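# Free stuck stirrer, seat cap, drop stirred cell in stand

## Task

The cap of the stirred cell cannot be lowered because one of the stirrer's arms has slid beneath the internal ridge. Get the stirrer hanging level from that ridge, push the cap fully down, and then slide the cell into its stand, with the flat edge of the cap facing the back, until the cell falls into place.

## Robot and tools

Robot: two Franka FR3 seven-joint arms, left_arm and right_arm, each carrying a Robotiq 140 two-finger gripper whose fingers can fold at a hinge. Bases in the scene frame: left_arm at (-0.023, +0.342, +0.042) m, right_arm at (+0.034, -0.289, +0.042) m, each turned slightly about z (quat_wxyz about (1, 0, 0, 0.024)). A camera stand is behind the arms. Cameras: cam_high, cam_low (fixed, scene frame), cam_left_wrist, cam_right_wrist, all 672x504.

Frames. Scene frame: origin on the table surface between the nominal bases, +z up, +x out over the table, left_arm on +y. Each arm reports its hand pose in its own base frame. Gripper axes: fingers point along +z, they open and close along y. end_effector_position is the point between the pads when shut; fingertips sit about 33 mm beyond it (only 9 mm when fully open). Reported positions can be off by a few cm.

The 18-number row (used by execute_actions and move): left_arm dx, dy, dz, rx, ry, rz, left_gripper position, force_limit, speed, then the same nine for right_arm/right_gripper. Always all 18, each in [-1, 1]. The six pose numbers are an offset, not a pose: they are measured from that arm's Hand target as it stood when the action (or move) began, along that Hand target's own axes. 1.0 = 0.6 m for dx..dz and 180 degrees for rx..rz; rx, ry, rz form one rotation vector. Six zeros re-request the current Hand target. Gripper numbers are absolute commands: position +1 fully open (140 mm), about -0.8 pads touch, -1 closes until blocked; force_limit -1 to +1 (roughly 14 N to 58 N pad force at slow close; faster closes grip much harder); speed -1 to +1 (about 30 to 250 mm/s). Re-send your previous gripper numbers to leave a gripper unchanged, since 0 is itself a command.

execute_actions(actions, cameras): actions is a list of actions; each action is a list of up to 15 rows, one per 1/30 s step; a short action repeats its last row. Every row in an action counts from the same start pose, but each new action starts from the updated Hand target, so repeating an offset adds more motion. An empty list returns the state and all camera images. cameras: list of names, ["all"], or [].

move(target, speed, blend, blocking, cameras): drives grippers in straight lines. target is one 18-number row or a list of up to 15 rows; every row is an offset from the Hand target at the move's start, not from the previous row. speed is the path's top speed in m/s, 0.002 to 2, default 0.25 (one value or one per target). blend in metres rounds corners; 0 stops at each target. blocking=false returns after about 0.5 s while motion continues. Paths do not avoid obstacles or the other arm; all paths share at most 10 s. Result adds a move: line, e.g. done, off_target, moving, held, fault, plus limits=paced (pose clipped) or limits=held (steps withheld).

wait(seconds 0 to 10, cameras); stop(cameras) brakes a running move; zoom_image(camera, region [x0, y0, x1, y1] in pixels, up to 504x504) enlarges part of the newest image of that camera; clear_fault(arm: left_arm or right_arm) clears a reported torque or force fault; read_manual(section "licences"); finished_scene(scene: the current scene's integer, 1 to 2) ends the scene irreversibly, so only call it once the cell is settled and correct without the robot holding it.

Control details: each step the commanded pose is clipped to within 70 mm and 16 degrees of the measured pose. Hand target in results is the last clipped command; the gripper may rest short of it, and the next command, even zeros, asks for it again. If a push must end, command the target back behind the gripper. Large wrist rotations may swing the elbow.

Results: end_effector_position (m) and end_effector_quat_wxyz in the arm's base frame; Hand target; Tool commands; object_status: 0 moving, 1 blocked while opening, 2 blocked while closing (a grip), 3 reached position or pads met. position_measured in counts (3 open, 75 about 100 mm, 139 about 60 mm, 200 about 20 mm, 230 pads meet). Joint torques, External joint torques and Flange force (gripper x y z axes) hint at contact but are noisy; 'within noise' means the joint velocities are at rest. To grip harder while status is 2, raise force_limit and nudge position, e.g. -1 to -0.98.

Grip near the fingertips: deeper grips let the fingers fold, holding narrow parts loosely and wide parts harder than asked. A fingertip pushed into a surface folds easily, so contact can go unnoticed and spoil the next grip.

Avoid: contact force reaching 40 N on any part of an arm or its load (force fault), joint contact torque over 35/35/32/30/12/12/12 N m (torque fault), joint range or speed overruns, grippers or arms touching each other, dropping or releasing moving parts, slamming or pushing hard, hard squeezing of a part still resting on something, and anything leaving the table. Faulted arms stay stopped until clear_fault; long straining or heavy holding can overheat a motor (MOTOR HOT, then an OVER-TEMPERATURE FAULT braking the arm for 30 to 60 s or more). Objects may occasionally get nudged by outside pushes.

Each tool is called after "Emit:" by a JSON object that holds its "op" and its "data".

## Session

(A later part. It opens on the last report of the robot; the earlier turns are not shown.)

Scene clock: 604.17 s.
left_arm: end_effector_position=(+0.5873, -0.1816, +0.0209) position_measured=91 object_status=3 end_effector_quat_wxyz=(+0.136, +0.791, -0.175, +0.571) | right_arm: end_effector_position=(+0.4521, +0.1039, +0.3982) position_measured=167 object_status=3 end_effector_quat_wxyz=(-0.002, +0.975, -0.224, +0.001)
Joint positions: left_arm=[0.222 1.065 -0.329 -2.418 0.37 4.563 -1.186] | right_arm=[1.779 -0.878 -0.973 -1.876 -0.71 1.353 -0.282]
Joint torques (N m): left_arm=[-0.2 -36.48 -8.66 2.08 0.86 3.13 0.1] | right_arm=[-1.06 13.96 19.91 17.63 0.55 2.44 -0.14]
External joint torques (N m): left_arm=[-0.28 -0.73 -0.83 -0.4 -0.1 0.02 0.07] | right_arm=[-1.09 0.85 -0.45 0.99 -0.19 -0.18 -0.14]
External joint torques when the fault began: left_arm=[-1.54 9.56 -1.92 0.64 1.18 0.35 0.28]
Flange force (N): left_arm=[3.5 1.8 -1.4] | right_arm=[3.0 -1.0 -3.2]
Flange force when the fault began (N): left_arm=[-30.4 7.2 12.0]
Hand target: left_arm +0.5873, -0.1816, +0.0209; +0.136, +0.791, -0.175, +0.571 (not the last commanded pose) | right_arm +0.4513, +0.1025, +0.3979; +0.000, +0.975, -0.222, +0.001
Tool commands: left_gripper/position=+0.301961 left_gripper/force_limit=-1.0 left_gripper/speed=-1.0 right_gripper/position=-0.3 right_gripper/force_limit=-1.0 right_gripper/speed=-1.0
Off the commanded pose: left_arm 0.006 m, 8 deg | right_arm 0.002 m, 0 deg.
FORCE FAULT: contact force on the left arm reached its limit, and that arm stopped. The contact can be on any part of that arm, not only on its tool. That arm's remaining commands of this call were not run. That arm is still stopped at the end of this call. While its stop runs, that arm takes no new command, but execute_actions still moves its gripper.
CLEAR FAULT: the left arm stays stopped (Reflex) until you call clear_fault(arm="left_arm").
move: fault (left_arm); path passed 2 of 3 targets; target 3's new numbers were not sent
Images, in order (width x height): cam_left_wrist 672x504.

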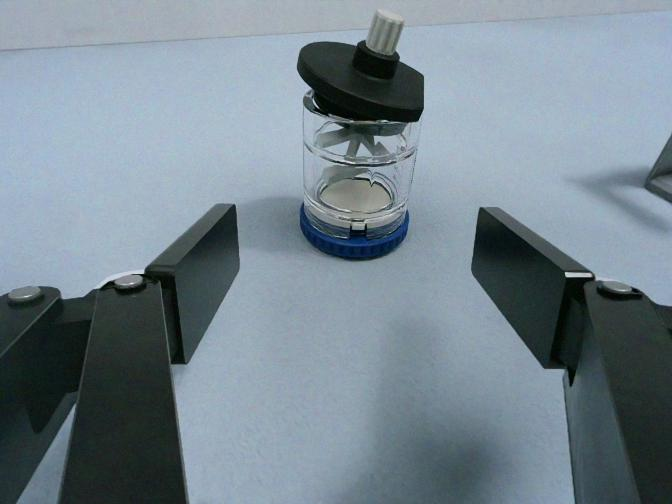

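Emit:
{"op": "zoom_image", "data": {"camera": "cam_left_wrist", "region": [295, 85, 430, 225]}}

Emit:
{"op": "clear_fault", "data": {"arm": "left_arm"}}

Scaled by 3.600 from the camera's 672x504 image, which has a finer 960x720 frame.

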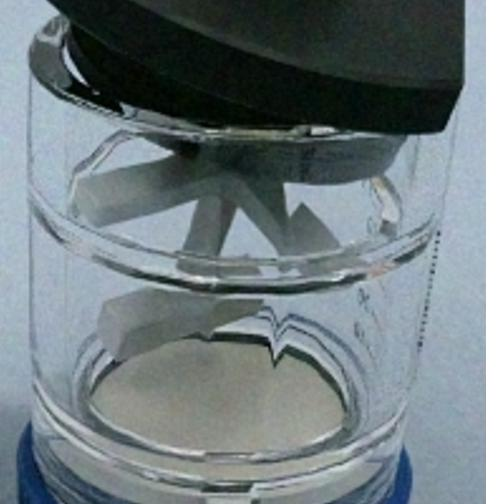

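Scene clock: 608.60 s.
left_arm: end_effector_position=(+0.5873, -0.1816, +0.0209) position_measured=91 object_status=3 end_effector_quat_wxyz=(+0.136, +0.791, -0.175, +0.571) | right_arm: end_effector_position=(+0.4521, +0.1039, +0.3982) position_measured=167 object_status=3 end_effector_quat_wxyz=(-0.002, +0.975, -0.224, +0.001)
Joint positions: left_arm=[0.222 1.065 -0.329 -2.418 0.37 4.563 -1.186] | right_arm=[1.779 -0.878 -0.973 -1.876 -0.71 1.353 -0.282]
Joint torques (N m): left_arm=[-0.22 -36.48 -8.66 2.12 0.86 3.11 0.11] | right_arm=[-1.01 13.98 19.87 17.6 0.54 2.44 -0.11]
External joint torques (N m): left_arm=[-0.2 -0.74 -0.74 -0.31 -0.11 0.01 0.08] | right_arm=[-0.95 1.01 -0.41 0.87 -0.19 -0.18 -0.11]
Flange force (N): left_arm=[3.4 1.5 -1.2] | right_arm=[2.8 -1.4 -3.1]
Hand target: left_arm +0.5873, -0.1816, +0.0209; +0.136, +0.791, -0.175, +0.571 (not the last commanded pose) | right_arm +0.4513, +0.1025, +0.3979; +0.000, +0.975, -0.222, +0.001
Tool commands: left_gripper/position=+0.301961 left_gripper/force_limit=-1.0 left_gripper/speed=-1.0 right_gripper/position=-0.3 right_gripper/force_limit=-1.0 right_gripper/speed=-1.0
Off the commanded pose: left_arm 0.006 m, 8 deg | right_arm 0.002 m, 0 deg.
FORCE FAULT, CONTINUED: the left arm's stop, for the force fault that an earlier result reported, is over. The call counts as one of the actions that you can send in this scene. That arm's target is now where it stood when the stop ended, not its last command. That arm accepts commands again.
CLEAR FAULT: your call cleared the left arm's force fault. If the contact force or a joint's load stays at its limit, that arm stops again.

Emit:
{"op": "move", "data": {"target": [0.024,0,-0.008,0,-0.069,0.007,0.3,-1,-1,0,0,0,0,0,0,-0.3,-1,-1], "speed": 0.05, "cameras": ["cam_left_wrist"]}}

Emit:
{"op": "zoom_image", "data": {"camera": "cam_left_wrist", "region": [280, 40, 450, 210]}}

Scene clock: 633.30 s.
left_arm: end_effector_position=(+0.5877, -0.1823, +0.0371) position_measured=91 object_status=3 end_effector_quat_wxyz=(+0.110, +0.844, -0.200, +0.485) | right_arm: end_effector_position=(+0.4521, +0.1039, +0.3982) position_measured=167 object_status=3 end_effector_quat_wxyz=(-0.002, +0.975, -0.224, +0.001)
Joint positions: left_arm=[0.235 0.776 -0.384 -2.566 0.224 4.255 -1.217] | right_arm=[1.779 -0.878 -0.973 -1.876 -0.71 1.353 -0.282]
Joint velocities: left_arm=[0.002 0 -0.001 0.001 0 -0.005 -0.002] | right_arm=[within noise]
Joint torques (N m): left_arm=[0.6 -35.28 -7.69 5.21 0.28 3.05 -0.15] | right_arm=[-1.09 13.96 19.98 17.59 0.53 2.45 -0.14]
External joint torques (N m): left_arm=[0.61 -1.25 -0.73 -0.69 -0.67 -0.39 -0.17] | right_arm=[-1.13 0.95 -0.28 0.99 -0.21 -0.16 -0.14]
Flange force (N): left_arm=[6.1 0.9 -4.6] | right_arm=[2.6 -0.7 -3.3]
Hand target: left_arm +0.5873, -0.1813, +0.0361; +0.110, +0.846, -0.197, +0.483 | right_arm +0.4513, +0.1025, +0.3979; +0.000, +0.975, -0.222, +0.001
Off the commanded pose: left_arm 0.001 m, 0 deg | right_arm 0.002 m, 0 deg.
move: done
Images, in order (width x height): cam_left_wrist 672x504.

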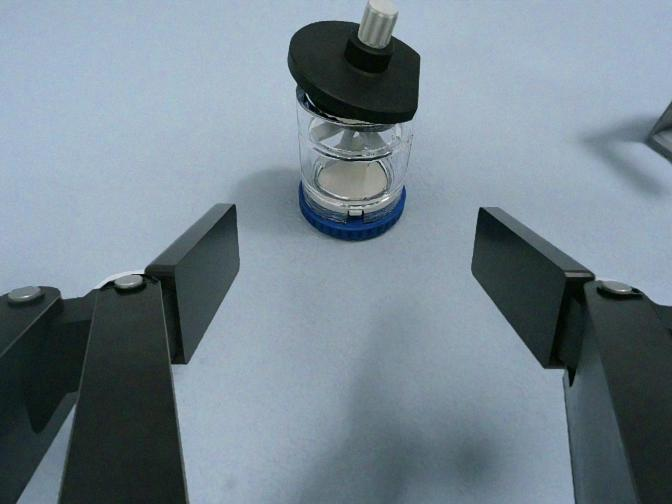

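Scaled by 2.965 from the camera's 672x504 image, which has a finer 960x720 frame.

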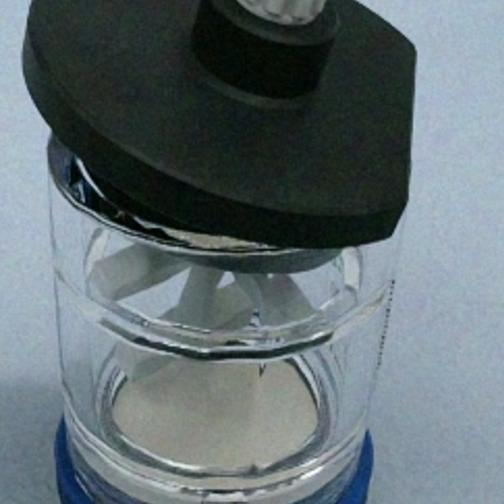

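Emit:
{"op": "move", "data": {"target": [[0.042,0.0,0.130,0,0,0,0.3,-1,-1,0,0,0,0,0,0,-0.3,-1,-1],[0.042,0.0,0.130,0,0,0,-1,-1,-1,0,0,0,0,0,0,-0.3,-1,-1]], "speed": 0.08}}

Emit:
{"op": "wait", "data": {"seconds": 1.5, "cameras": ["cam_left_wrist"]}}

Scene clock: 640.60 s.
left_arm: end_effector_position=(+0.6589, -0.2184, +0.0205) position_measured=144 object_status=2 end_effector_quat_wxyz=(+0.111, +0.844, -0.199, +0.485) | right_arm: end_effector_position=(+0.4521, +0.1039, +0.3982) position_measured=167 object_status=3 end_effector_quat_wxyz=(-0.002, +0.975, -0.224, +0.001)
Joint positions: left_arm=[0.164 0.876 -0.398 -2.311 0.17 4.11 -1.217] | right_arm=[1.779 -0.878 -0.973 -1.876 -0.71 1.353 -0.282]
Joint torques (N m): left_arm=[0.56 -38.87 -8.15 9.01 0.48 2.86 0.07] | right_arm=[-1.04 13.92 19.86 17.57 0.52 2.45 -0.17]
External joint torques (N m): left_arm=[0.52 0.45 0.46 -0.19 -0.64 -0.61 0.05] | right_arm=[-0.96 0.94 -0.38 0.9 -0.21 -0.16 -0.17]
Flange force (N): left_arm=[0.4 -0.1 0.9] | right_arm=[2.9 -1.2 -3.1]
Hand target: left_arm +0.6591, -0.2165, +0.0182; +0.110, +0.846, -0.197, +0.483 | right_arm +0.4513, +0.1025, +0.3979; +0.000, +0.975, -0.222, +0.001
Off the commanded pose: left_arm 0.003 m, 0 deg | right_arm 0.002 m, 0 deg.
move: done

Scene clock: 642.10 s.
left_arm: end_effector_position=(+0.6589, -0.2184, +0.0205) position_measured=144 object_status=2 end_effector_quat_wxyz=(+0.111, +0.844, -0.199, +0.485) | right_arm: end_effector_position=(+0.4521, +0.1039, +0.3982) position_measured=167 object_status=3 end_effector_quat_wxyz=(-0.002, +0.975, -0.224, +0.001)
Joint positions: left_arm=[0.164 0.876 -0.398 -2.311 0.17 4.11 -1.217] | right_arm=[1.779 -0.878 -0.973 -1.876 -0.71 1.353 -0.282]
Joint torques (N m): left_arm=[0.56 -38.88 -8.13 9 0.47 2.86 0.08] | right_arm=[-1 13.95 19.93 17.53 0.55 2.46 -0.12]
External joint torques (N m): left_arm=[0.61 0.4 0.57 -0.21 -0.67 -0.61 0.06] | right_arm=[-0.99 0.91 -0.41 0.86 -0.19 -0.16 -0.12]
Flange force (N): left_arm=[0.4 -0.3 0.7] | right_arm=[2.7 -1.1 -2.9]
Hand target: left_arm +0.6591, -0.2165, +0.0182; +0.110, +0.846, -0.197, +0.483 | right_arm +0.4513, +0.1025, +0.3979; +0.000, +0.975, -0.222, +0.001
Tool commands: left_gripper/position=-1.0 left_gripper/force_limit=-1.0 left_gripper/speed=-1.0 right_gripper/position=-0.3 right_gripper/force_limit=-1.0 right_gripper/speed=-1.0
Off the commanded pose: left_arm 0.003 m, 0 deg | right_arm 0.002 m, 0 deg.
wait: 1.50 s; at rest by 0.17 s
Images, in order (width x height): cam_left_wrist 672x504.

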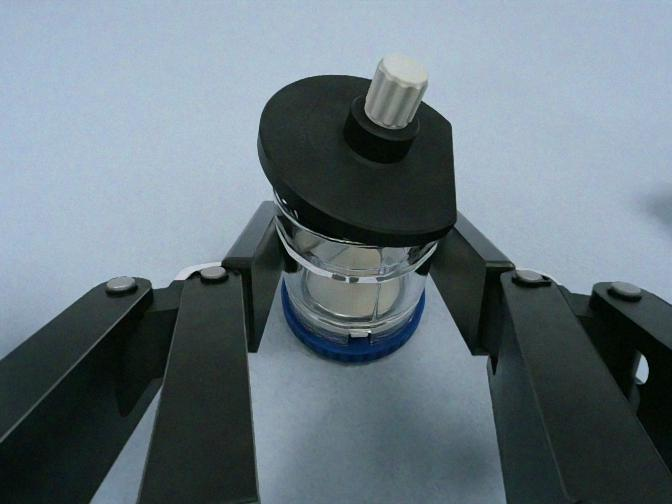

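Emit:
{"op": "move", "data": {"target": [[0,0,0,0,0,0,-1,-1,-1,0.066,-0.6025,0,0,0,0,-0.08,-1,0],[0,0,0,0,0,0,-1,-1,-1,0.066,-0.6025,0.297,0,0,0,-0.08,-1,0]], "speed": 0.2, "cameras": ["cam_high","cam_right_wrist","cam_left_wrist"]}}

Scene clock: 654.57 s.
left_arm: end_effector_position=(+0.6589, -0.2184, +0.0205) position_measured=144 object_status=2 end_effector_quat_wxyz=(+0.111, +0.844, -0.199, +0.485) | right_arm: end_effector_position=(+0.6433, +0.4113, +0.2207) position_measured=139 object_status=3 end_effector_quat_wxyz=(-0.097, +0.970, -0.218, +0.048)
Joint positions: left_arm=[0.164 0.876 -0.398 -2.311 0.17 4.11 -1.217] | right_arm=[2.834 -1.161 -1.599 -1.35 -1.198 1.723 -0.078]
Joint velocities: left_arm=[within noise] | right_arm=[0 0 0.001 -0.001 0 -0.001 0.005]
Joint torques (N m): left_arm=[0.55 -38.92 -8.11 9.04 0.48 2.85 0.11] | right_arm=[-0.7 42.65 27.25 10.86 0.09 2.79 0.32]
External joint torques (N m): left_arm=[0.61 0.36 0.59 -0.16 -0.66 -0.61 0.09] | right_arm=[-0.64 1.07 -0.67 1.49 -0.58 -0.28 0.34]
Flange force (N): left_arm=[0.5 -0.3 0.8] | right_arm=[3.5 -5.2 -1.1]
Hand target: left_arm +0.6591, -0.2165, +0.0182; +0.110, +0.846, -0.197, +0.483 | right_arm +0.6439, +0.4113, +0.2201; +0.000, +0.975, -0.222, +0.001
Off the commanded pose: left_arm 0.003 m, 0 deg | right_arm 0.001 m, 12 deg.
joint sent to its limit (right arm) — joint 1 (waist), upper limit. The joint targets are off in orientation, not in position.
move: off_target (right_arm); limits=paced
Images, in order (width x height): cam_high 672x504, cam_left_wrist 672x504, cam_right_wrist 672x504.

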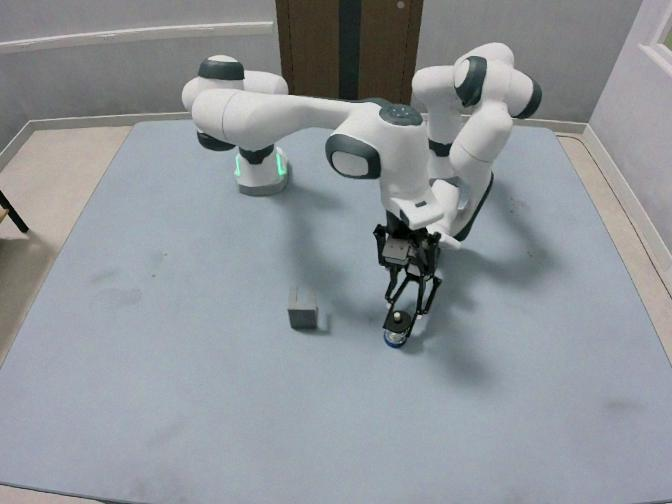

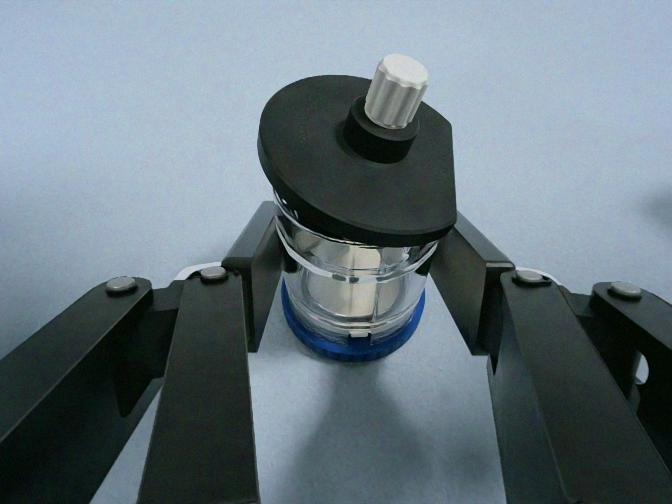

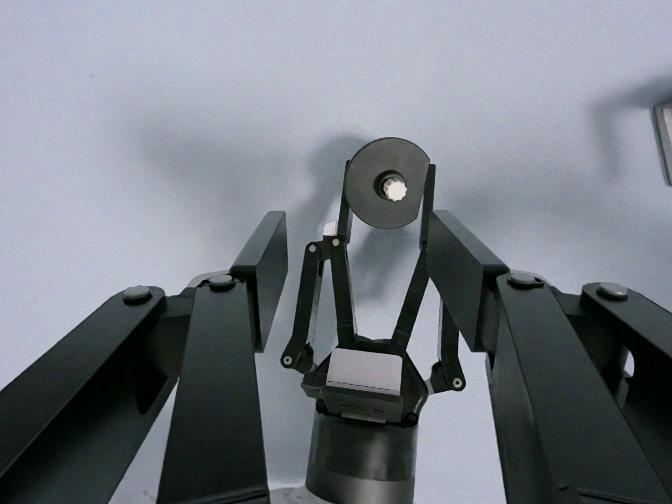

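Emit:
{"op": "move", "data": {"target": [[0.0433,0,-0.025,0,0,0,-1,-1,-1,0,0,-0.15,0,0,0,-0.08,-1,0],[-0.0445,0.144,-0.1772,0,0,0,-1,-1,-1,-0.178,0.14,-0.15,0,0,0,-0.08,-1,0],[-0.0862,0.144,-0.1532,0,0,0,-1,-1,-1,-0.178,0.14,-0.083,0,0,0,-0.08,-1,0]], "speed": [0.1,0.1,0.04], "cameras": ["cam_high","cam_right_wrist","cam_left_wrist"]}}

Scene clock: 670.83 s.
left_arm: end_effector_position=(+0.5259, -0.2471, +0.0197) position_measured=144 object_status=2 end_effector_quat_wxyz=(+0.111, +0.847, -0.195, +0.482) | right_arm: end_effector_position=(+0.5096, +0.3816, +0.2701) position_measured=139 object_status=3 end_effector_quat_wxyz=(+0.001, +0.976, -0.219, +0.000)
Joint positions: left_arm=[0.021 0.853 -0.424 -2.62 -0.009 4.433 -1.205] | right_arm=[2.737 -0.917 -1.55 -1.546 -0.917 1.536 0.031]
Joint velocities: left_arm=[within noise] | right_arm=[0.001 0 0.002 -0.002 0 0.004 0.005]
Joint torques (N m): left_arm=[0.1 -32.77 -7.05 3.55 1.09 3.74 0.32] | right_arm=[-1.26 32.74 23.7 15.3 0.21 2.77 0.27]
External joint torques (N m): left_arm=[0.18 -0.14 0.3 0.4 0.3 0.28 0.29] | right_arm=[-1.12 1.4 -1.26 0.84 -0.52 0.22 0.27]
Flange force (N): left_arm=[-1.2 -1.3 0.7] | right_arm=[1.6 -1.0 -0.5]
Hand target: left_arm +0.5264, -0.2476, +0.0200; +0.110, +0.846, -0.197, +0.483 | right_arm +0.5112, +0.3818, +0.2697; +0.000, +0.975, -0.222, +0.001
Off the commanded pose: left_arm 0.001 m, 0 deg | right_arm 0.002 m, 0 deg.
move: done
Images, in order (width x height): cam_high 672x504, cam_left_wrist 672x504, cam_right_wrist 672x504.

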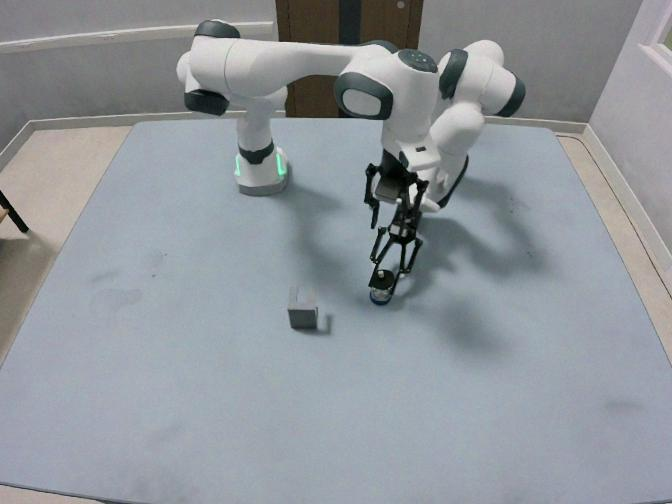

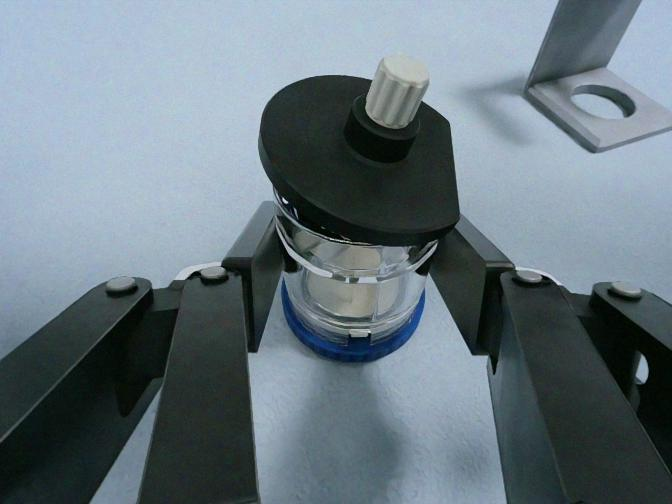

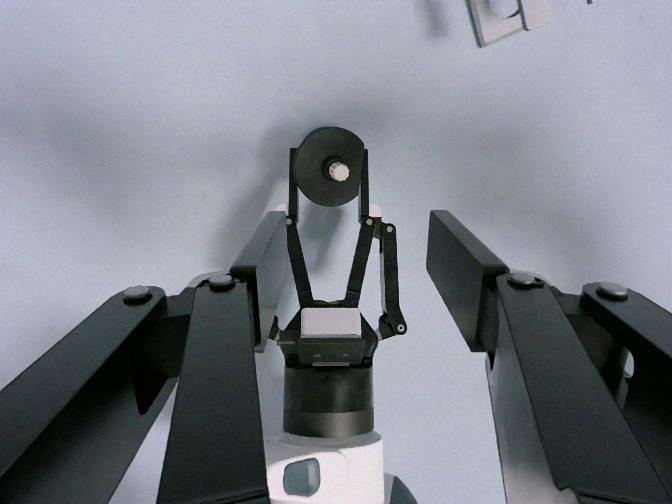

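Emit:
{"op": "move", "data": {"target": [0,0,0,0,0,0,-1,-1,-1,0.002,-0.007,0.233,0,0,0,-0.08,-1,0], "speed": 0.1, "cameras": ["cam_right_wrist","cam_left_wrist"]}}

Scene clock: 677.30 s.
left_arm: end_effector_position=(+0.5258, -0.2471, +0.0197) position_measured=144 object_status=2 end_effector_quat_wxyz=(+0.111, +0.847, -0.196, +0.482) | right_arm: end_effector_position=(+0.5141, +0.3831, +0.1301) position_measured=139 object_status=3 end_effector_quat_wxyz=(+0.002, +0.975, -0.221, +0.000)
Joint positions: left_arm=[0.019 0.853 -0.423 -2.62 -0.008 4.434 -1.205] | right_arm=[2.728 -1.048 -1.7 -1.727 -1.064 1.756 0.104]
Joint velocities: left_arm=[within noise] | right_arm=[-0.001 0 -0.002 -0.001 -0.001 0.005 0.008]
Joint torques (N m): left_arm=[-0.08 -33.09 -6.87 3.48 1.05 3.62 0.27] | right_arm=[-0.19 34.32 26.39 13.44 0.21 2.81 0.2]
External joint torques (N m): left_arm=[-0.07 -0.56 0.37 0.41 0.27 0.16 0.24] | right_arm=[-0.22 1.21 -1.43 1.03 -0.53 0.26 0.2]
Flange force (N): left_arm=[0.3 -1.2 0.3] | right_arm=[2.0 -4.1 0.9]
Hand target: left_arm +0.5264, -0.2476, +0.0200; +0.110, +0.846, -0.197, +0.483 | right_arm +0.5143, +0.3852, +0.1299; +0.000, +0.975, -0.222, +0.001
Off the commanded pose: left_arm 0.001 m, 0 deg | right_arm 0.002 m, 0 deg.
move: done
Images, in order (width x height): cam_left_wrist 672x504, cam_right_wrist 672x504.

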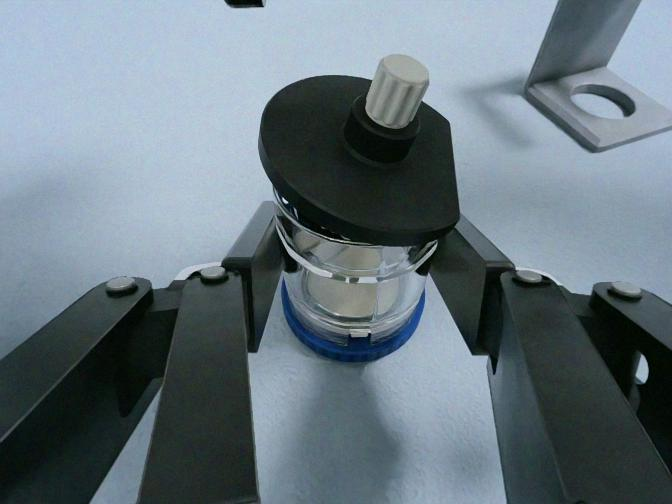

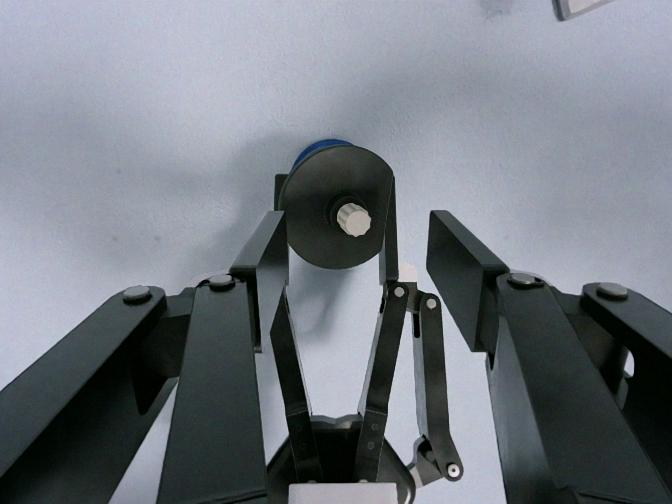

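Emit:
{"op": "move", "data": {"target": [[0,0,0,0,0,0,-1,-1,-1,0,0,0.043,0,0,0,-0.3,-1,-0.5],[0,0,0,0,0,0,-1,-1,-1,0,0,0.043,0,0,0,-1,-1,-1]], "speed": 0.06}}

Emit:
{"op": "wait", "data": {"seconds": 1.5, "cameras": ["cam_left_wrist"]}}

Emit:
{"op": "zoom_image", "data": {"camera": "cam_left_wrist", "region": [240, 50, 480, 250]}}

Scene clock: 683.63 s.
left_arm: end_effector_position=(+0.5258, -0.2471, +0.0196) position_measured=144 object_status=2 end_effector_quat_wxyz=(+0.111, +0.847, -0.196, +0.482) | right_arm: end_effector_position=(+0.5145, +0.3842, +0.1051) position_measured=208 object_status=0 end_effector_quat_wxyz=(+0.000, +0.975, -0.222, +0.000)
Joint positions: left_arm=[0.019 0.853 -0.422 -2.62 -0.008 4.434 -1.205] | right_arm=[2.735 -1.072 -1.733 -1.745 -1.096 1.795 0.118]
Joint torques (N m): left_arm=[0 -33.17 -6.87 3.56 1.05 3.61 0.24] | right_arm=[-0.3 34.2 25.75 12.22 0.24 2.57 0.2]
External joint torques (N m): left_arm=[-0.04 -0.56 0.32 0.48 0.28 0.15 0.21] | right_arm=[-0.37 0.62 -2.38 0.35 -0.49 0.01 0.2]
Flange force (N): left_arm=[0.4 -1.2 0.5] | right_arm=[1.4 -2.4 3.1]
Hand target: left_arm +0.5264, -0.2476, +0.0200; +0.110, +0.846, -0.197, +0.483 | right_arm +0.5143, +0.3852, +0.1041; +0.000, +0.975, -0.222, +0.001
Off the commanded pose: left_arm 0.001 m, 0 deg | right_arm 0.001 m, 0 deg.
move: done

Scene clock: 685.13 s.
left_arm: end_effector_position=(+0.5258, -0.2471, +0.0196) position_measured=144 object_status=2 end_effector_quat_wxyz=(+0.111, +0.847, -0.196, +0.482) | right_arm: end_effector_position=(+0.5145, +0.3842, +0.1051) position_measured=208 object_status=2 end_effector_quat_wxyz=(+0.000, +0.975, -0.222, +0.000)
Joint positions: left_arm=[0.019 0.853 -0.422 -2.62 -0.008 4.434 -1.205] | right_arm=[2.735 -1.072 -1.733 -1.745 -1.096 1.795 0.118]
Joint torques (N m): left_arm=[-0.08 -33.17 -6.94 3.5 1.04 3.62 0.25] | right_arm=[-0.27 34.64 25.91 12.54 0.25 2.55 0.25]
External joint torques (N m): left_arm=[-0.03 -0.57 0.35 0.38 0.26 0.16 0.23] | right_arm=[-0.28 1.1 -2.16 0.65 -0.48 -0.01 0.25]
Flange force (N): left_arm=[0.4 -1.2 0.2] | right_arm=[1.6 -3.3 2.1]
Hand target: left_arm +0.5264, -0.2476, +0.0200; +0.110, +0.846, -0.197, +0.483 | right_arm +0.5143, +0.3852, +0.1041; +0.000, +0.975, -0.222, +0.001
Tool commands: left_gripper/position=-1.0 left_gripper/force_limit=-1.0 left_gripper/speed=-1.0 right_gripper/position=-1.0 right_gripper/force_limit=-1.0 right_gripper/speed=-1.0
Off the commanded pose: left_arm 0.001 m, 0 deg | right_arm 0.001 m, 0 deg.
wait: 1.50 s; at rest by 0.17 s
Images, in order (width x height): cam_left_wrist 672x504.

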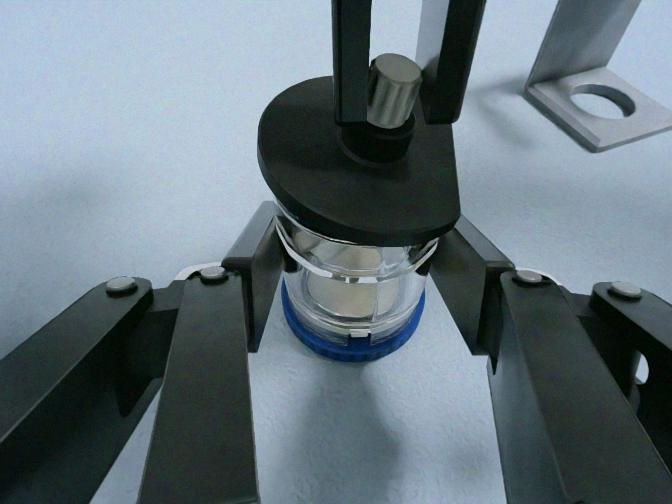

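Scaled by 2.100 from the camera's 672x504 image, which has a finer 960x720 frame.

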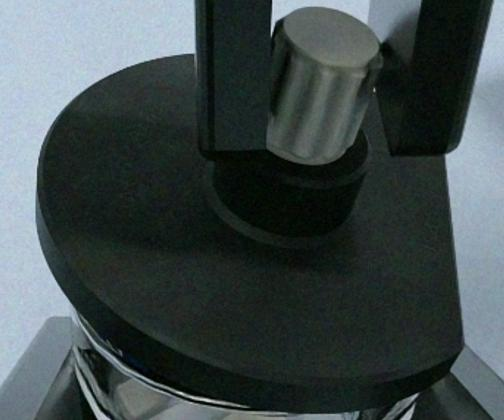

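Emit:
{"op": "move", "data": {"target": [0,0,0,0,0,0,-1,-1,-1,0.0073,-0.0042,0,0,0,0,-1,-1,-1], "speed": 0.02}}

Emit:
{"op": "move", "data": {"target": [0,0,0,0,0,0,-1,-1,-1,0,0,-0.01,0,0,0,-1,-1,-1], "speed": 0.02, "cameras": ["cam_left_wrist"]}}

Emit:
{"op": "zoom_image", "data": {"camera": "cam_left_wrist", "region": [240, 50, 480, 290]}}

Scene clock: 693.87 s.
left_arm: end_effector_position=(+0.5259, -0.2472, +0.0197) position_measured=144 object_status=2 end_effector_quat_wxyz=(+0.111, +0.847, -0.196, +0.482) | right_arm: end_effector_position=(+0.5190, +0.3857, +0.1054) position_measured=208 object_status=2 end_effector_quat_wxyz=(-0.001, +0.975, -0.224, +0.001)
Joint positions: left_arm=[0.019 0.853 -0.422 -2.62 -0.008 4.434 -1.205] | right_arm=[2.744 -1.074 -1.739 -1.728 -1.096 1.795 0.116]
Joint torques (N m): left_arm=[-0.04 -33.16 -6.89 3.42 1.05 3.61 0.27] | right_arm=[-1.1 34.75 25.88 13.63 0.41 2.49 -0.12]
External joint torques (N m): left_arm=[-0.02 -0.47 0.38 0.25 0.27 0.14 0.25] | right_arm=[-0.96 0.75 -2.14 1.66 -0.31 -0.07 -0.12]
Flange force (N): left_arm=[0.2 -1.3 0.0] | right_arm=[4.4 -5.2 1.1]
Hand target: left_arm +0.5264, -0.2476, +0.0200; +0.110, +0.846, -0.197, +0.483 | right_arm +0.5193, +0.3856, +0.1041; +0.000, +0.975, -0.222, +0.001
Off the commanded pose: left_arm 0.001 m, 0 deg | right_arm 0.001 m, 0 deg.
move: done

Scene clock: 694.57 s.
left_arm: end_effector_position=(+0.5262, -0.2472, +0.0199) position_measured=144 object_status=2 end_effector_quat_wxyz=(+0.110, +0.847, -0.196, +0.482) | right_arm: end_effector_position=(+0.5189, +0.3864, +0.1079) position_measured=209 object_status=2 end_effector_quat_wxyz=(-0.002, +0.975, -0.223, +0.000)
Joint positions: left_arm=[0.019 0.853 -0.422 -2.619 -0.008 4.434 -1.205] | right_arm=[2.744 -1.073 -1.735 -1.725 -1.092 1.791 0.113]
Joint velocities: left_arm=[within noise] | right_arm=[0 0 0.001 0.001 0.001 -0.005 -0.003]
Joint torques (N m): left_arm=[0.05 -33.05 -6.97 3.01 0.98 3.61 0.22] | right_arm=[-0.94 37.27 28.08 13.86 1.31 2.28 -0.22]
External joint torques (N m): left_arm=[0.15 -0.35 0.38 -0.17 0.18 0.14 0.19] | right_arm=[-0.88 3.22 -0.04 1.87 0.59 -0.3 -0.22]
Flange force (N): left_arm=[0.2 -1.4 -1.3] | right_arm=[2.8 -2.2 -5.7]
Hand target: left_arm +0.5264, -0.2476, +0.0200; +0.110, +0.846, -0.197, +0.483 | right_arm +0.5193, +0.3855, +0.1101; +0.000, +0.975, -0.222, +0.001
Off the commanded pose: left_arm 0.001 m, 0 deg | right_arm 0.002 m, 0 deg.
move: done
Images, in order (width x height): cam_left_wrist 672x504.

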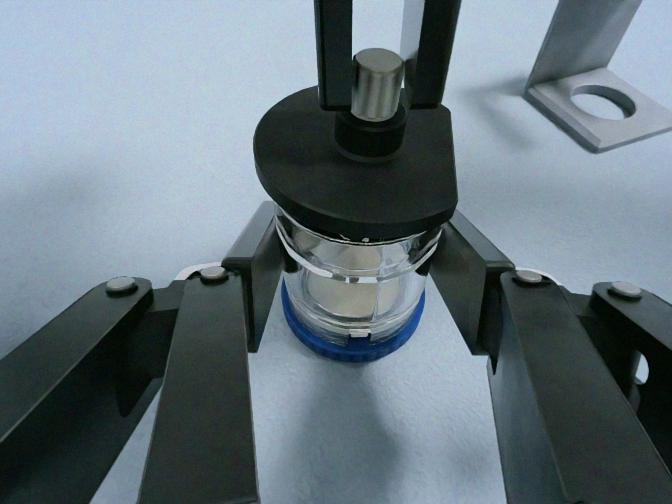

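Scaled by 2.100 from the camera's 672x504 image, which has a finer 960x720 frame.

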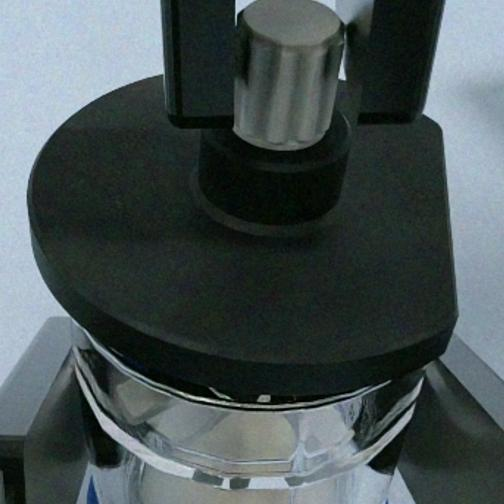

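Emit:
{"op": "move", "data": {"target": [0,0,0,0,0,0,-1,-1,-1,0,0,-0.017,0,0,0,-1,-1,-1], "speed": 0.02, "cameras": ["cam_left_wrist","cam_low"]}}

Emit:
{"op": "zoom_image", "data": {"camera": "cam_left_wrist", "region": [240, 50, 480, 290]}}

Emit:
{"op": "zoom_image", "data": {"camera": "cam_low", "region": [275, 200, 365, 290]}}

Scene clock: 699.53 s.
left_arm: end_effector_position=(+0.5262, -0.2470, +0.0196) position_measured=144 object_status=2 end_effector_quat_wxyz=(+0.110, +0.847, -0.196, +0.482) | right_arm: end_effector_position=(+0.5191, +0.3876, +0.1197) position_measured=209 object_status=2 end_effector_quat_wxyz=(-0.002, +0.975, -0.223, +0.001)
Joint positions: left_arm=[0.019 0.853 -0.422 -2.619 -0.008 4.434 -1.205] | right_arm=[2.743 -1.063 -1.72 -1.717 -1.081 1.776 0.109]
Joint velocities: left_arm=[within noise] | right_arm=[-0.001 0 0 0.001 0.001 -0.004 -0.003]
Joint torques (N m): left_arm=[-0.05 -33.17 -7.2 3.01 0.97 3.62 0.24] | right_arm=[-1.37 36.02 26.99 13.62 1.29 2.28 -0.18]
External joint torques (N m): left_arm=[0.04 -0.55 0.12 -0.13 0.18 0.16 0.21] | right_arm=[-1.24 2.24 -0.91 1.39 0.58 -0.29 -0.18]
Flange force (N): left_arm=[1.0 -0.9 -1.5] | right_arm=[2.6 -0.9 -3.4]
Hand target: left_arm +0.5264, -0.2476, +0.0200; +0.110, +0.846, -0.197, +0.483 | right_arm +0.5193, +0.3855, +0.1203; +0.000, +0.975, -0.222, +0.001
Off the commanded pose: left_arm 0.001 m, 0 deg | right_arm 0.002 m, 0 deg.
move: done
Images, in order (width x height): cam_low 672x504, cam_left_wrist 672x504.

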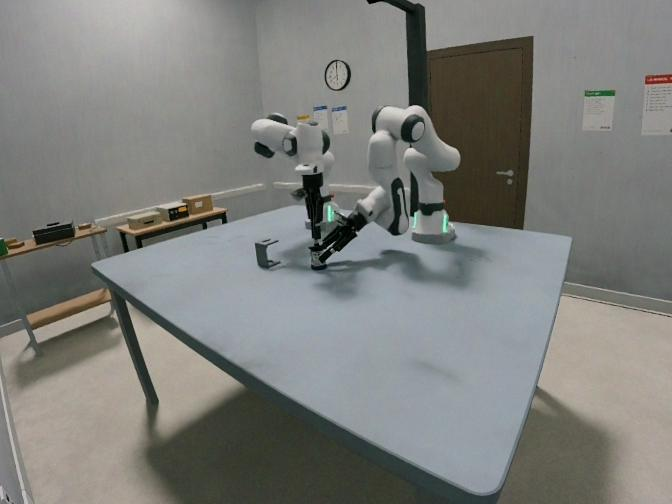

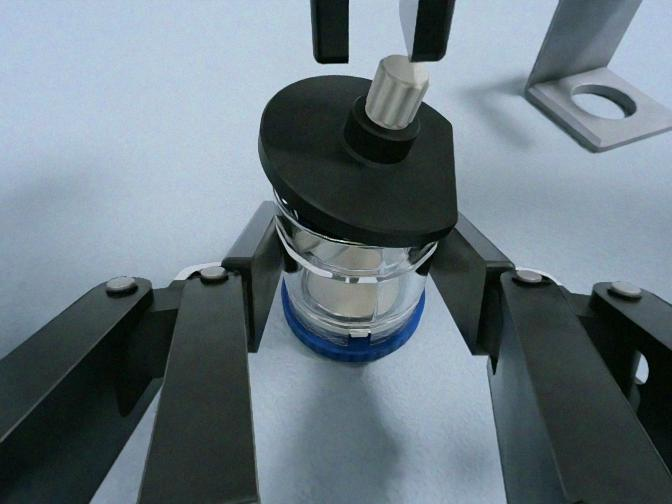

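Scaled by 2.100 from the camera's 672x504 image, which has a finer 960x720 frame.

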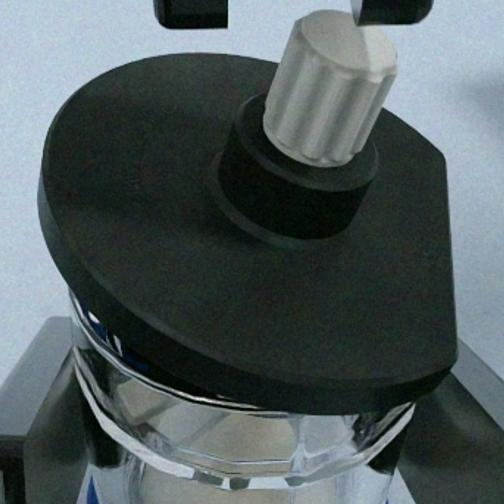

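Scaled by 5.600 from the camera's 672x504 image, which has a finer 960x720 frame.

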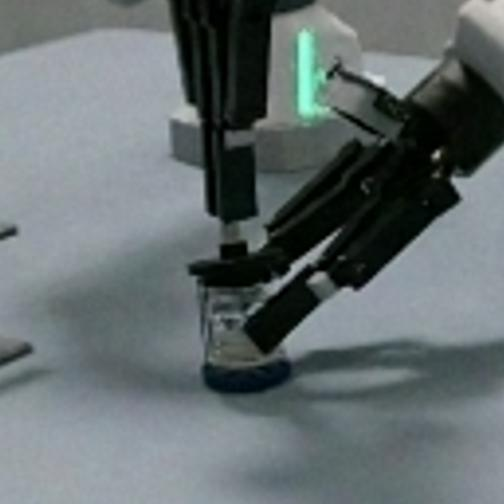

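Emit:
{"op": "move", "data": {"target": [[0,0,0,0,0,0,-1,-1,-1,0,0,0,0,0,0,-0.3,-1,-1],[0,0,0,0,0,0,-1,-1,-1,-0.0073,0.004,0.026,0,0,0,-0.31,-1,-1]], "speed": 0.05, "cameras": ["cam_left_wrist","cam_right_wrist"]}}

Emit:
{"op": "zoom_image", "data": {"camera": "cam_right_wrist", "region": [250, 100, 470, 320]}}

Scene clock: 753.20 s.
left_arm: end_effector_position=(+0.5262, -0.2470, +0.0196) position_measured=144 object_status=2 end_effector_quat_wxyz=(+0.110, +0.847, -0.196, +0.482) | right_arm: end_effector_position=(+0.5133, +0.3852, +0.1052) position_measured=168 object_status=3 end_effector_quat_wxyz=(+0.001, +0.975, -0.220, +0.000)
Joint positions: left_arm=[0.019 0.853 -0.422 -2.619 -0.008 4.434 -1.205] | right_arm=[2.739 -1.071 -1.734 -1.744 -1.094 1.794 0.117]
Joint torques (N m): left_arm=[-0.06 -33.12 -7.17 3.01 0.96 3.61 0.26] | right_arm=[-1.2 34.96 26.4 12.58 0.23 2.77 0.15]
External joint torques (N m): left_arm=[-0.03 -0.52 0.08 -0.08 0.18 0.15 0.23] | right_arm=[-1.13 1.28 -1.74 0.58 -0.5 0.21 0.15]
Flange force (N): left_arm=[0.9 -0.7 -1.3] | right_arm=[1.2 0.7 1.4]
Hand target: left_arm +0.5264, -0.2476, +0.0200; +0.110, +0.846, -0.197, +0.483 | right_arm +0.5144, +0.3853, +0.1047; +0.000, +0.975, -0.222, +0.001
Off the commanded pose: left_arm 0.001 m, 0 deg | right_arm 0.001 m, 0 deg.
move: done
Images, in order (width x height): cam_left_wrist 672x504, cam_right_wrist 672x504.

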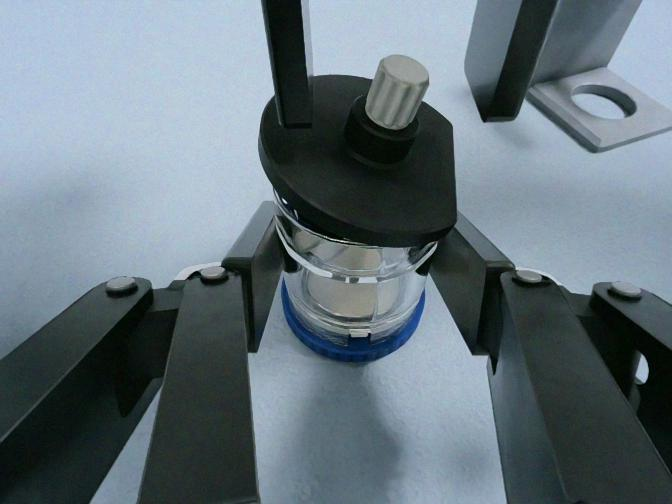

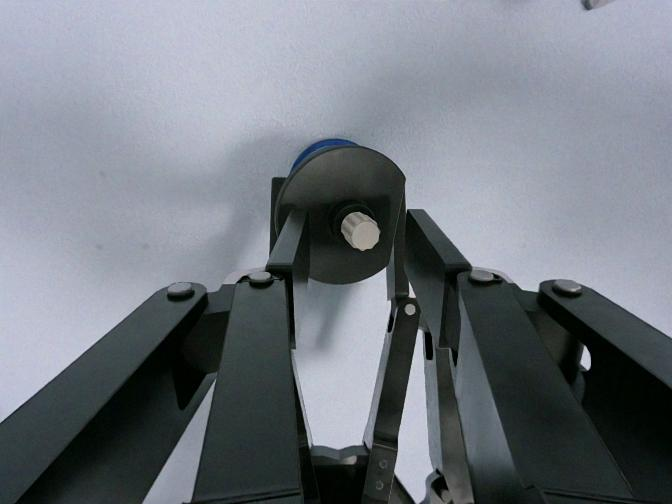

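Scaled by 2.291 from the camera's 672x504 image, which has a finer 960x720 frame.

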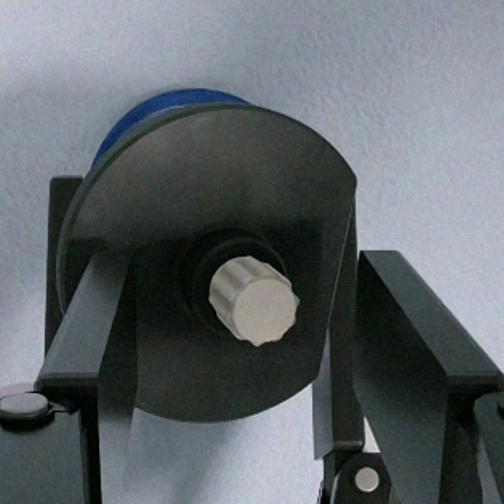

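Emit:
{"op": "move", "data": {"target": [[0,0,0,0,0,0,-1,-1,-1,0,0.0025,0,0,0,0,-0.31,-0.4,-1],[0,0,0,0,0,0,-1,-1,-1,0,0.0025,0,0,0,0,-1,-0.4,-1]], "speed": 0.05}}

Emit:
{"op": "wait", "data": {"seconds": 1.2}}

Emit:
{"op": "move", "data": {"target": [0,0,0,0,0,0,-1,-1,-1,0.005,-0.025,-0.004,0,0,0,-1,-0.4,-1], "speed": 0.02, "cameras": ["cam_left_wrist"]}}

Emit:
{"op": "zoom_image", "data": {"camera": "cam_left_wrist", "region": [240, 50, 480, 290]}}

Scene clock: 765.27 s.
left_arm: end_effector_position=(+0.5262, -0.2470, +0.0196) position_measured=144 object_status=2 end_effector_quat_wxyz=(+0.110, +0.847, -0.196, +0.482) | right_arm: end_effector_position=(+0.5128, +0.3847, +0.1050) position_measured=209 object_status=0 end_effector_quat_wxyz=(+0.000, +0.975, -0.220, +0.000)
Joint positions: left_arm=[0.019 0.853 -0.422 -2.619 -0.008 4.434 -1.205] | right_arm=[2.733 -1.071 -1.733 -1.749 -1.094 1.798 0.118]
Joint velocities: left_arm=[within noise] | right_arm=[-0.001 -0.001 0 0 0.001 0.003 0]
Joint torques (N m): left_arm=[-0.04 -33.23 -7.23 3.12 0.96 3.61 0.23] | right_arm=[-1.11 35.08 26.25 12.44 0.38 2.33 0.14]
External joint torques (N m): left_arm=[0.01 -0.56 0.04 -0.01 0.18 0.14 0.2] | right_arm=[-0.97 1.5 -1.94 0.36 -0.34 -0.25 0.14]
Flange force (N): left_arm=[1.1 -0.7 -1.1] | right_arm=[1.0 0.6 0.8]
Hand target: left_arm +0.5264, -0.2476, +0.0200; +0.110, +0.846, -0.197, +0.483 | right_arm +0.5137, +0.3839, +0.1047; +0.000, +0.975, -0.222, +0.001
Off the commanded pose: left_arm 0.001 m, 0 deg | right_arm 0.001 m, 0 deg.
move: done

Scene clock: 766.47 s.
left_arm: end_effector_position=(+0.5262, -0.2470, +0.0196) position_measured=144 object_status=2 end_effector_quat_wxyz=(+0.110, +0.847, -0.196, +0.482) | right_arm: end_effector_position=(+0.5128, +0.3848, +0.1050) position_measured=209 object_status=2 end_effector_quat_wxyz=(+0.000, +0.975, -0.220, +0.000)
Joint positions: left_arm=[0.019 0.853 -0.422 -2.619 -0.008 4.434 -1.205] | right_arm=[2.733 -1.071 -1.733 -1.749 -1.094 1.798 0.118]
Joint torques (N m): left_arm=[-0.02 -33.23 -7.18 3.13 0.97 3.62 0.23] | right_arm=[-1.17 35.11 26.11 12.42 0.35 2.32 0.15]
External joint torques (N m): left_arm=[0.06 -0.6 0.13 0.02 0.18 0.15 0.2] | right_arm=[-1.09 1.58 -2.04 0.42 -0.37 -0.25 0.15]
Flange force (N): left_arm=[1.1 -1.0 -1.1] | right_arm=[1.1 0.7 0.9]
Hand target: left_arm +0.5264, -0.2476, +0.0200; +0.110, +0.846, -0.197, +0.483 | right_arm +0.5137, +0.3839, +0.1047; +0.000, +0.975, -0.222, +0.001
Tool commands: left_gripper/position=-1.0 left_gripper/force_limit=-1.0 left_gripper/speed=-1.0 right_gripper/position=-1.0 right_gripper/force_limit=-0.4 right_gripper/speed=-1.0
Off the commanded pose: left_arm 0.001 m, 0 deg | right_arm 0.001 m, 0 deg.
wait: 1.20 s; at rest by 0.17 s

Scene clock: 767.63 s.
left_arm: end_effector_position=(+0.5280, -0.2448, +0.0197) position_measured=144 object_status=2 end_effector_quat_wxyz=(+0.109, +0.847, -0.195, +0.483) | right_arm: end_effector_position=(+0.5214, +0.3940, +0.1073) position_measured=211 object_status=2 end_effector_quat_wxyz=(+0.003, +0.974, -0.224, +0.000)
Joint positions: left_arm=[0.019 0.853 -0.418 -2.617 -0.008 4.434 -1.205] | right_arm=[2.782 -1.077 -1.749 -1.688 -1.09 1.778 0.112]
Joint torques (N m): left_arm=[-1.53 -33.08 -8.8 1.97 1.42 3.55 0.19] | right_arm=[0.19 35.13 26.24 14.03 -0.05 3.86 -0.19]
External joint torques (N m): left_arm=[-1.61 -0.36 -1.68 -1.2 0.67 0.08 0.17] | right_arm=[0.25 0.06 -1.72 2.05 -0.77 1.32 -0.19]
Flange force (N): left_arm=[2.0 3.2 -4.1] | right_arm=[4.9 -10.2 3.5]
Hand target: left_arm +0.5264, -0.2476, +0.0200; +0.110, +0.846, -0.197, +0.483 | right_arm +0.5229, +0.3962, +0.1071; +0.000, +0.975, -0.222, +0.001
Off the commanded pose: left_arm 0.003 m, 0 deg | right_arm 0.003 m, 0 deg.
move: done
Images, in order (width x height): cam_left_wrist 672x504.

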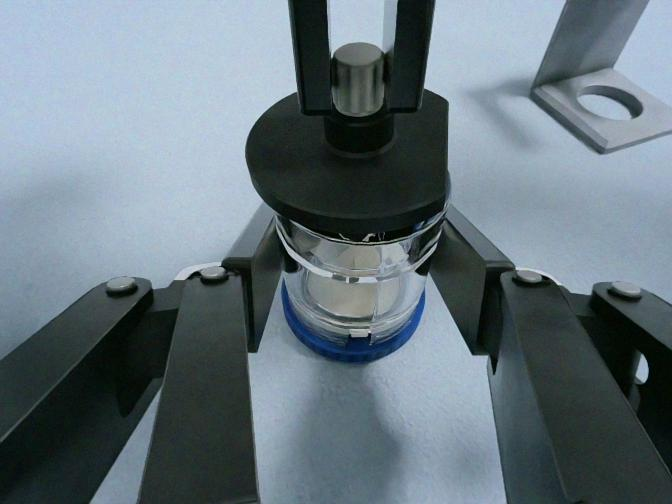

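Scaled by 2.100 from the camera's 672x504 image, which has a finer 960x720 frame.

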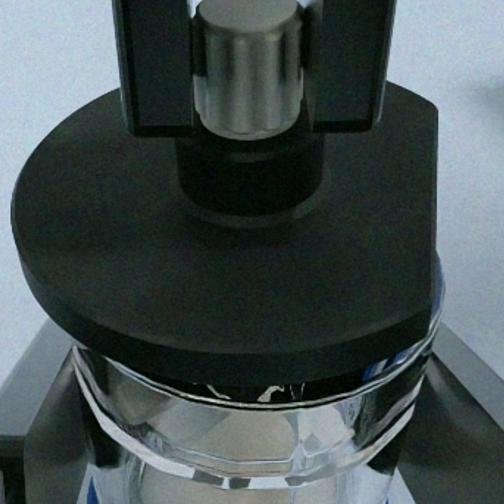

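Emit:
{"op": "move", "data": {"target": [0,0,0,0,0,0,-1,-1,-1,0,0,-0.01,0,0,0,-1,-0.4,-1], "speed": 0.02, "cameras": ["cam_left_wrist"]}}

Emit:
{"op": "zoom_image", "data": {"camera": "cam_left_wrist", "region": [240, 50, 480, 290]}}

Scene clock: 771.40 s.
left_arm: end_effector_position=(+0.5280, -0.2448, +0.0197) position_measured=144 object_status=2 end_effector_quat_wxyz=(+0.109, +0.847, -0.195, +0.483) | right_arm: end_effector_position=(+0.5219, +0.3940, +0.1102) position_measured=211 object_status=2 end_effector_quat_wxyz=(+0.003, +0.975, -0.224, +0.000)
Joint positions: left_arm=[0.019 0.853 -0.418 -2.617 -0.008 4.434 -1.205] | right_arm=[2.782 -1.077 -1.744 -1.683 -1.089 1.771 0.11]
Joint velocities: left_arm=[within noise] | right_arm=[0 0 0.003 0.002 0 -0.004 -0.001]
Joint torques (N m): left_arm=[-1.11 -33.12 -8.79 2.39 1.42 3.55 0.2] | right_arm=[-0.27 37.56 29.05 14.98 0.94 3.19 -0.12]
External joint torques (N m): left_arm=[-1.07 -0.31 -1.55 -0.86 0.63 0.07 0.17] | right_arm=[-0.3 2.4 1.02 3.01 0.21 0.64 -0.12]
Flange force (N): left_arm=[1.7 2.1 -3.2] | right_arm=[4.4 -7.4 -5.2]
Hand target: left_arm +0.5264, -0.2476, +0.0200; +0.110, +0.846, -0.197, +0.483 | right_arm +0.5229, +0.3961, +0.1131; +0.000, +0.975, -0.222, +0.001
Off the commanded pose: left_arm 0.003 m, 0 deg | right_arm 0.004 m, 0 deg.
move: off_target (right_arm)
Images, in order (width x height): cam_left_wrist 672x504.

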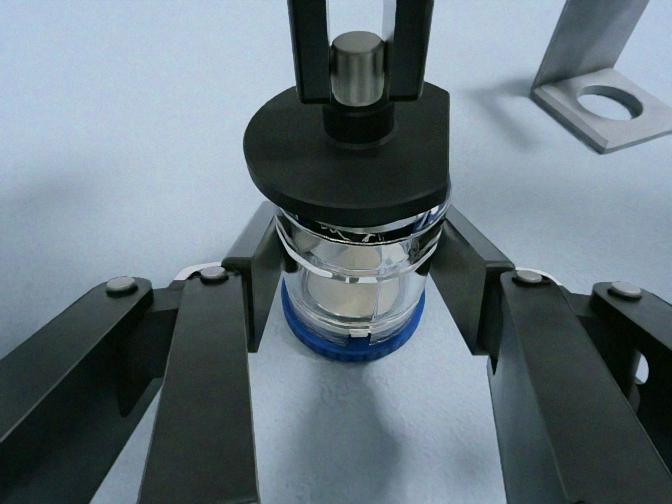

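Scaled by 2.100 from the camera's 672x504 image, which has a finer 960x720 frame.

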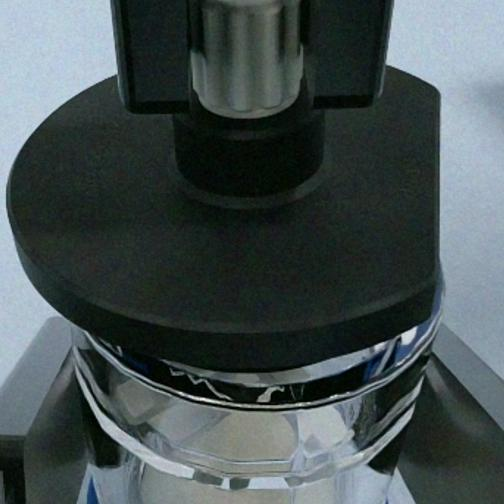

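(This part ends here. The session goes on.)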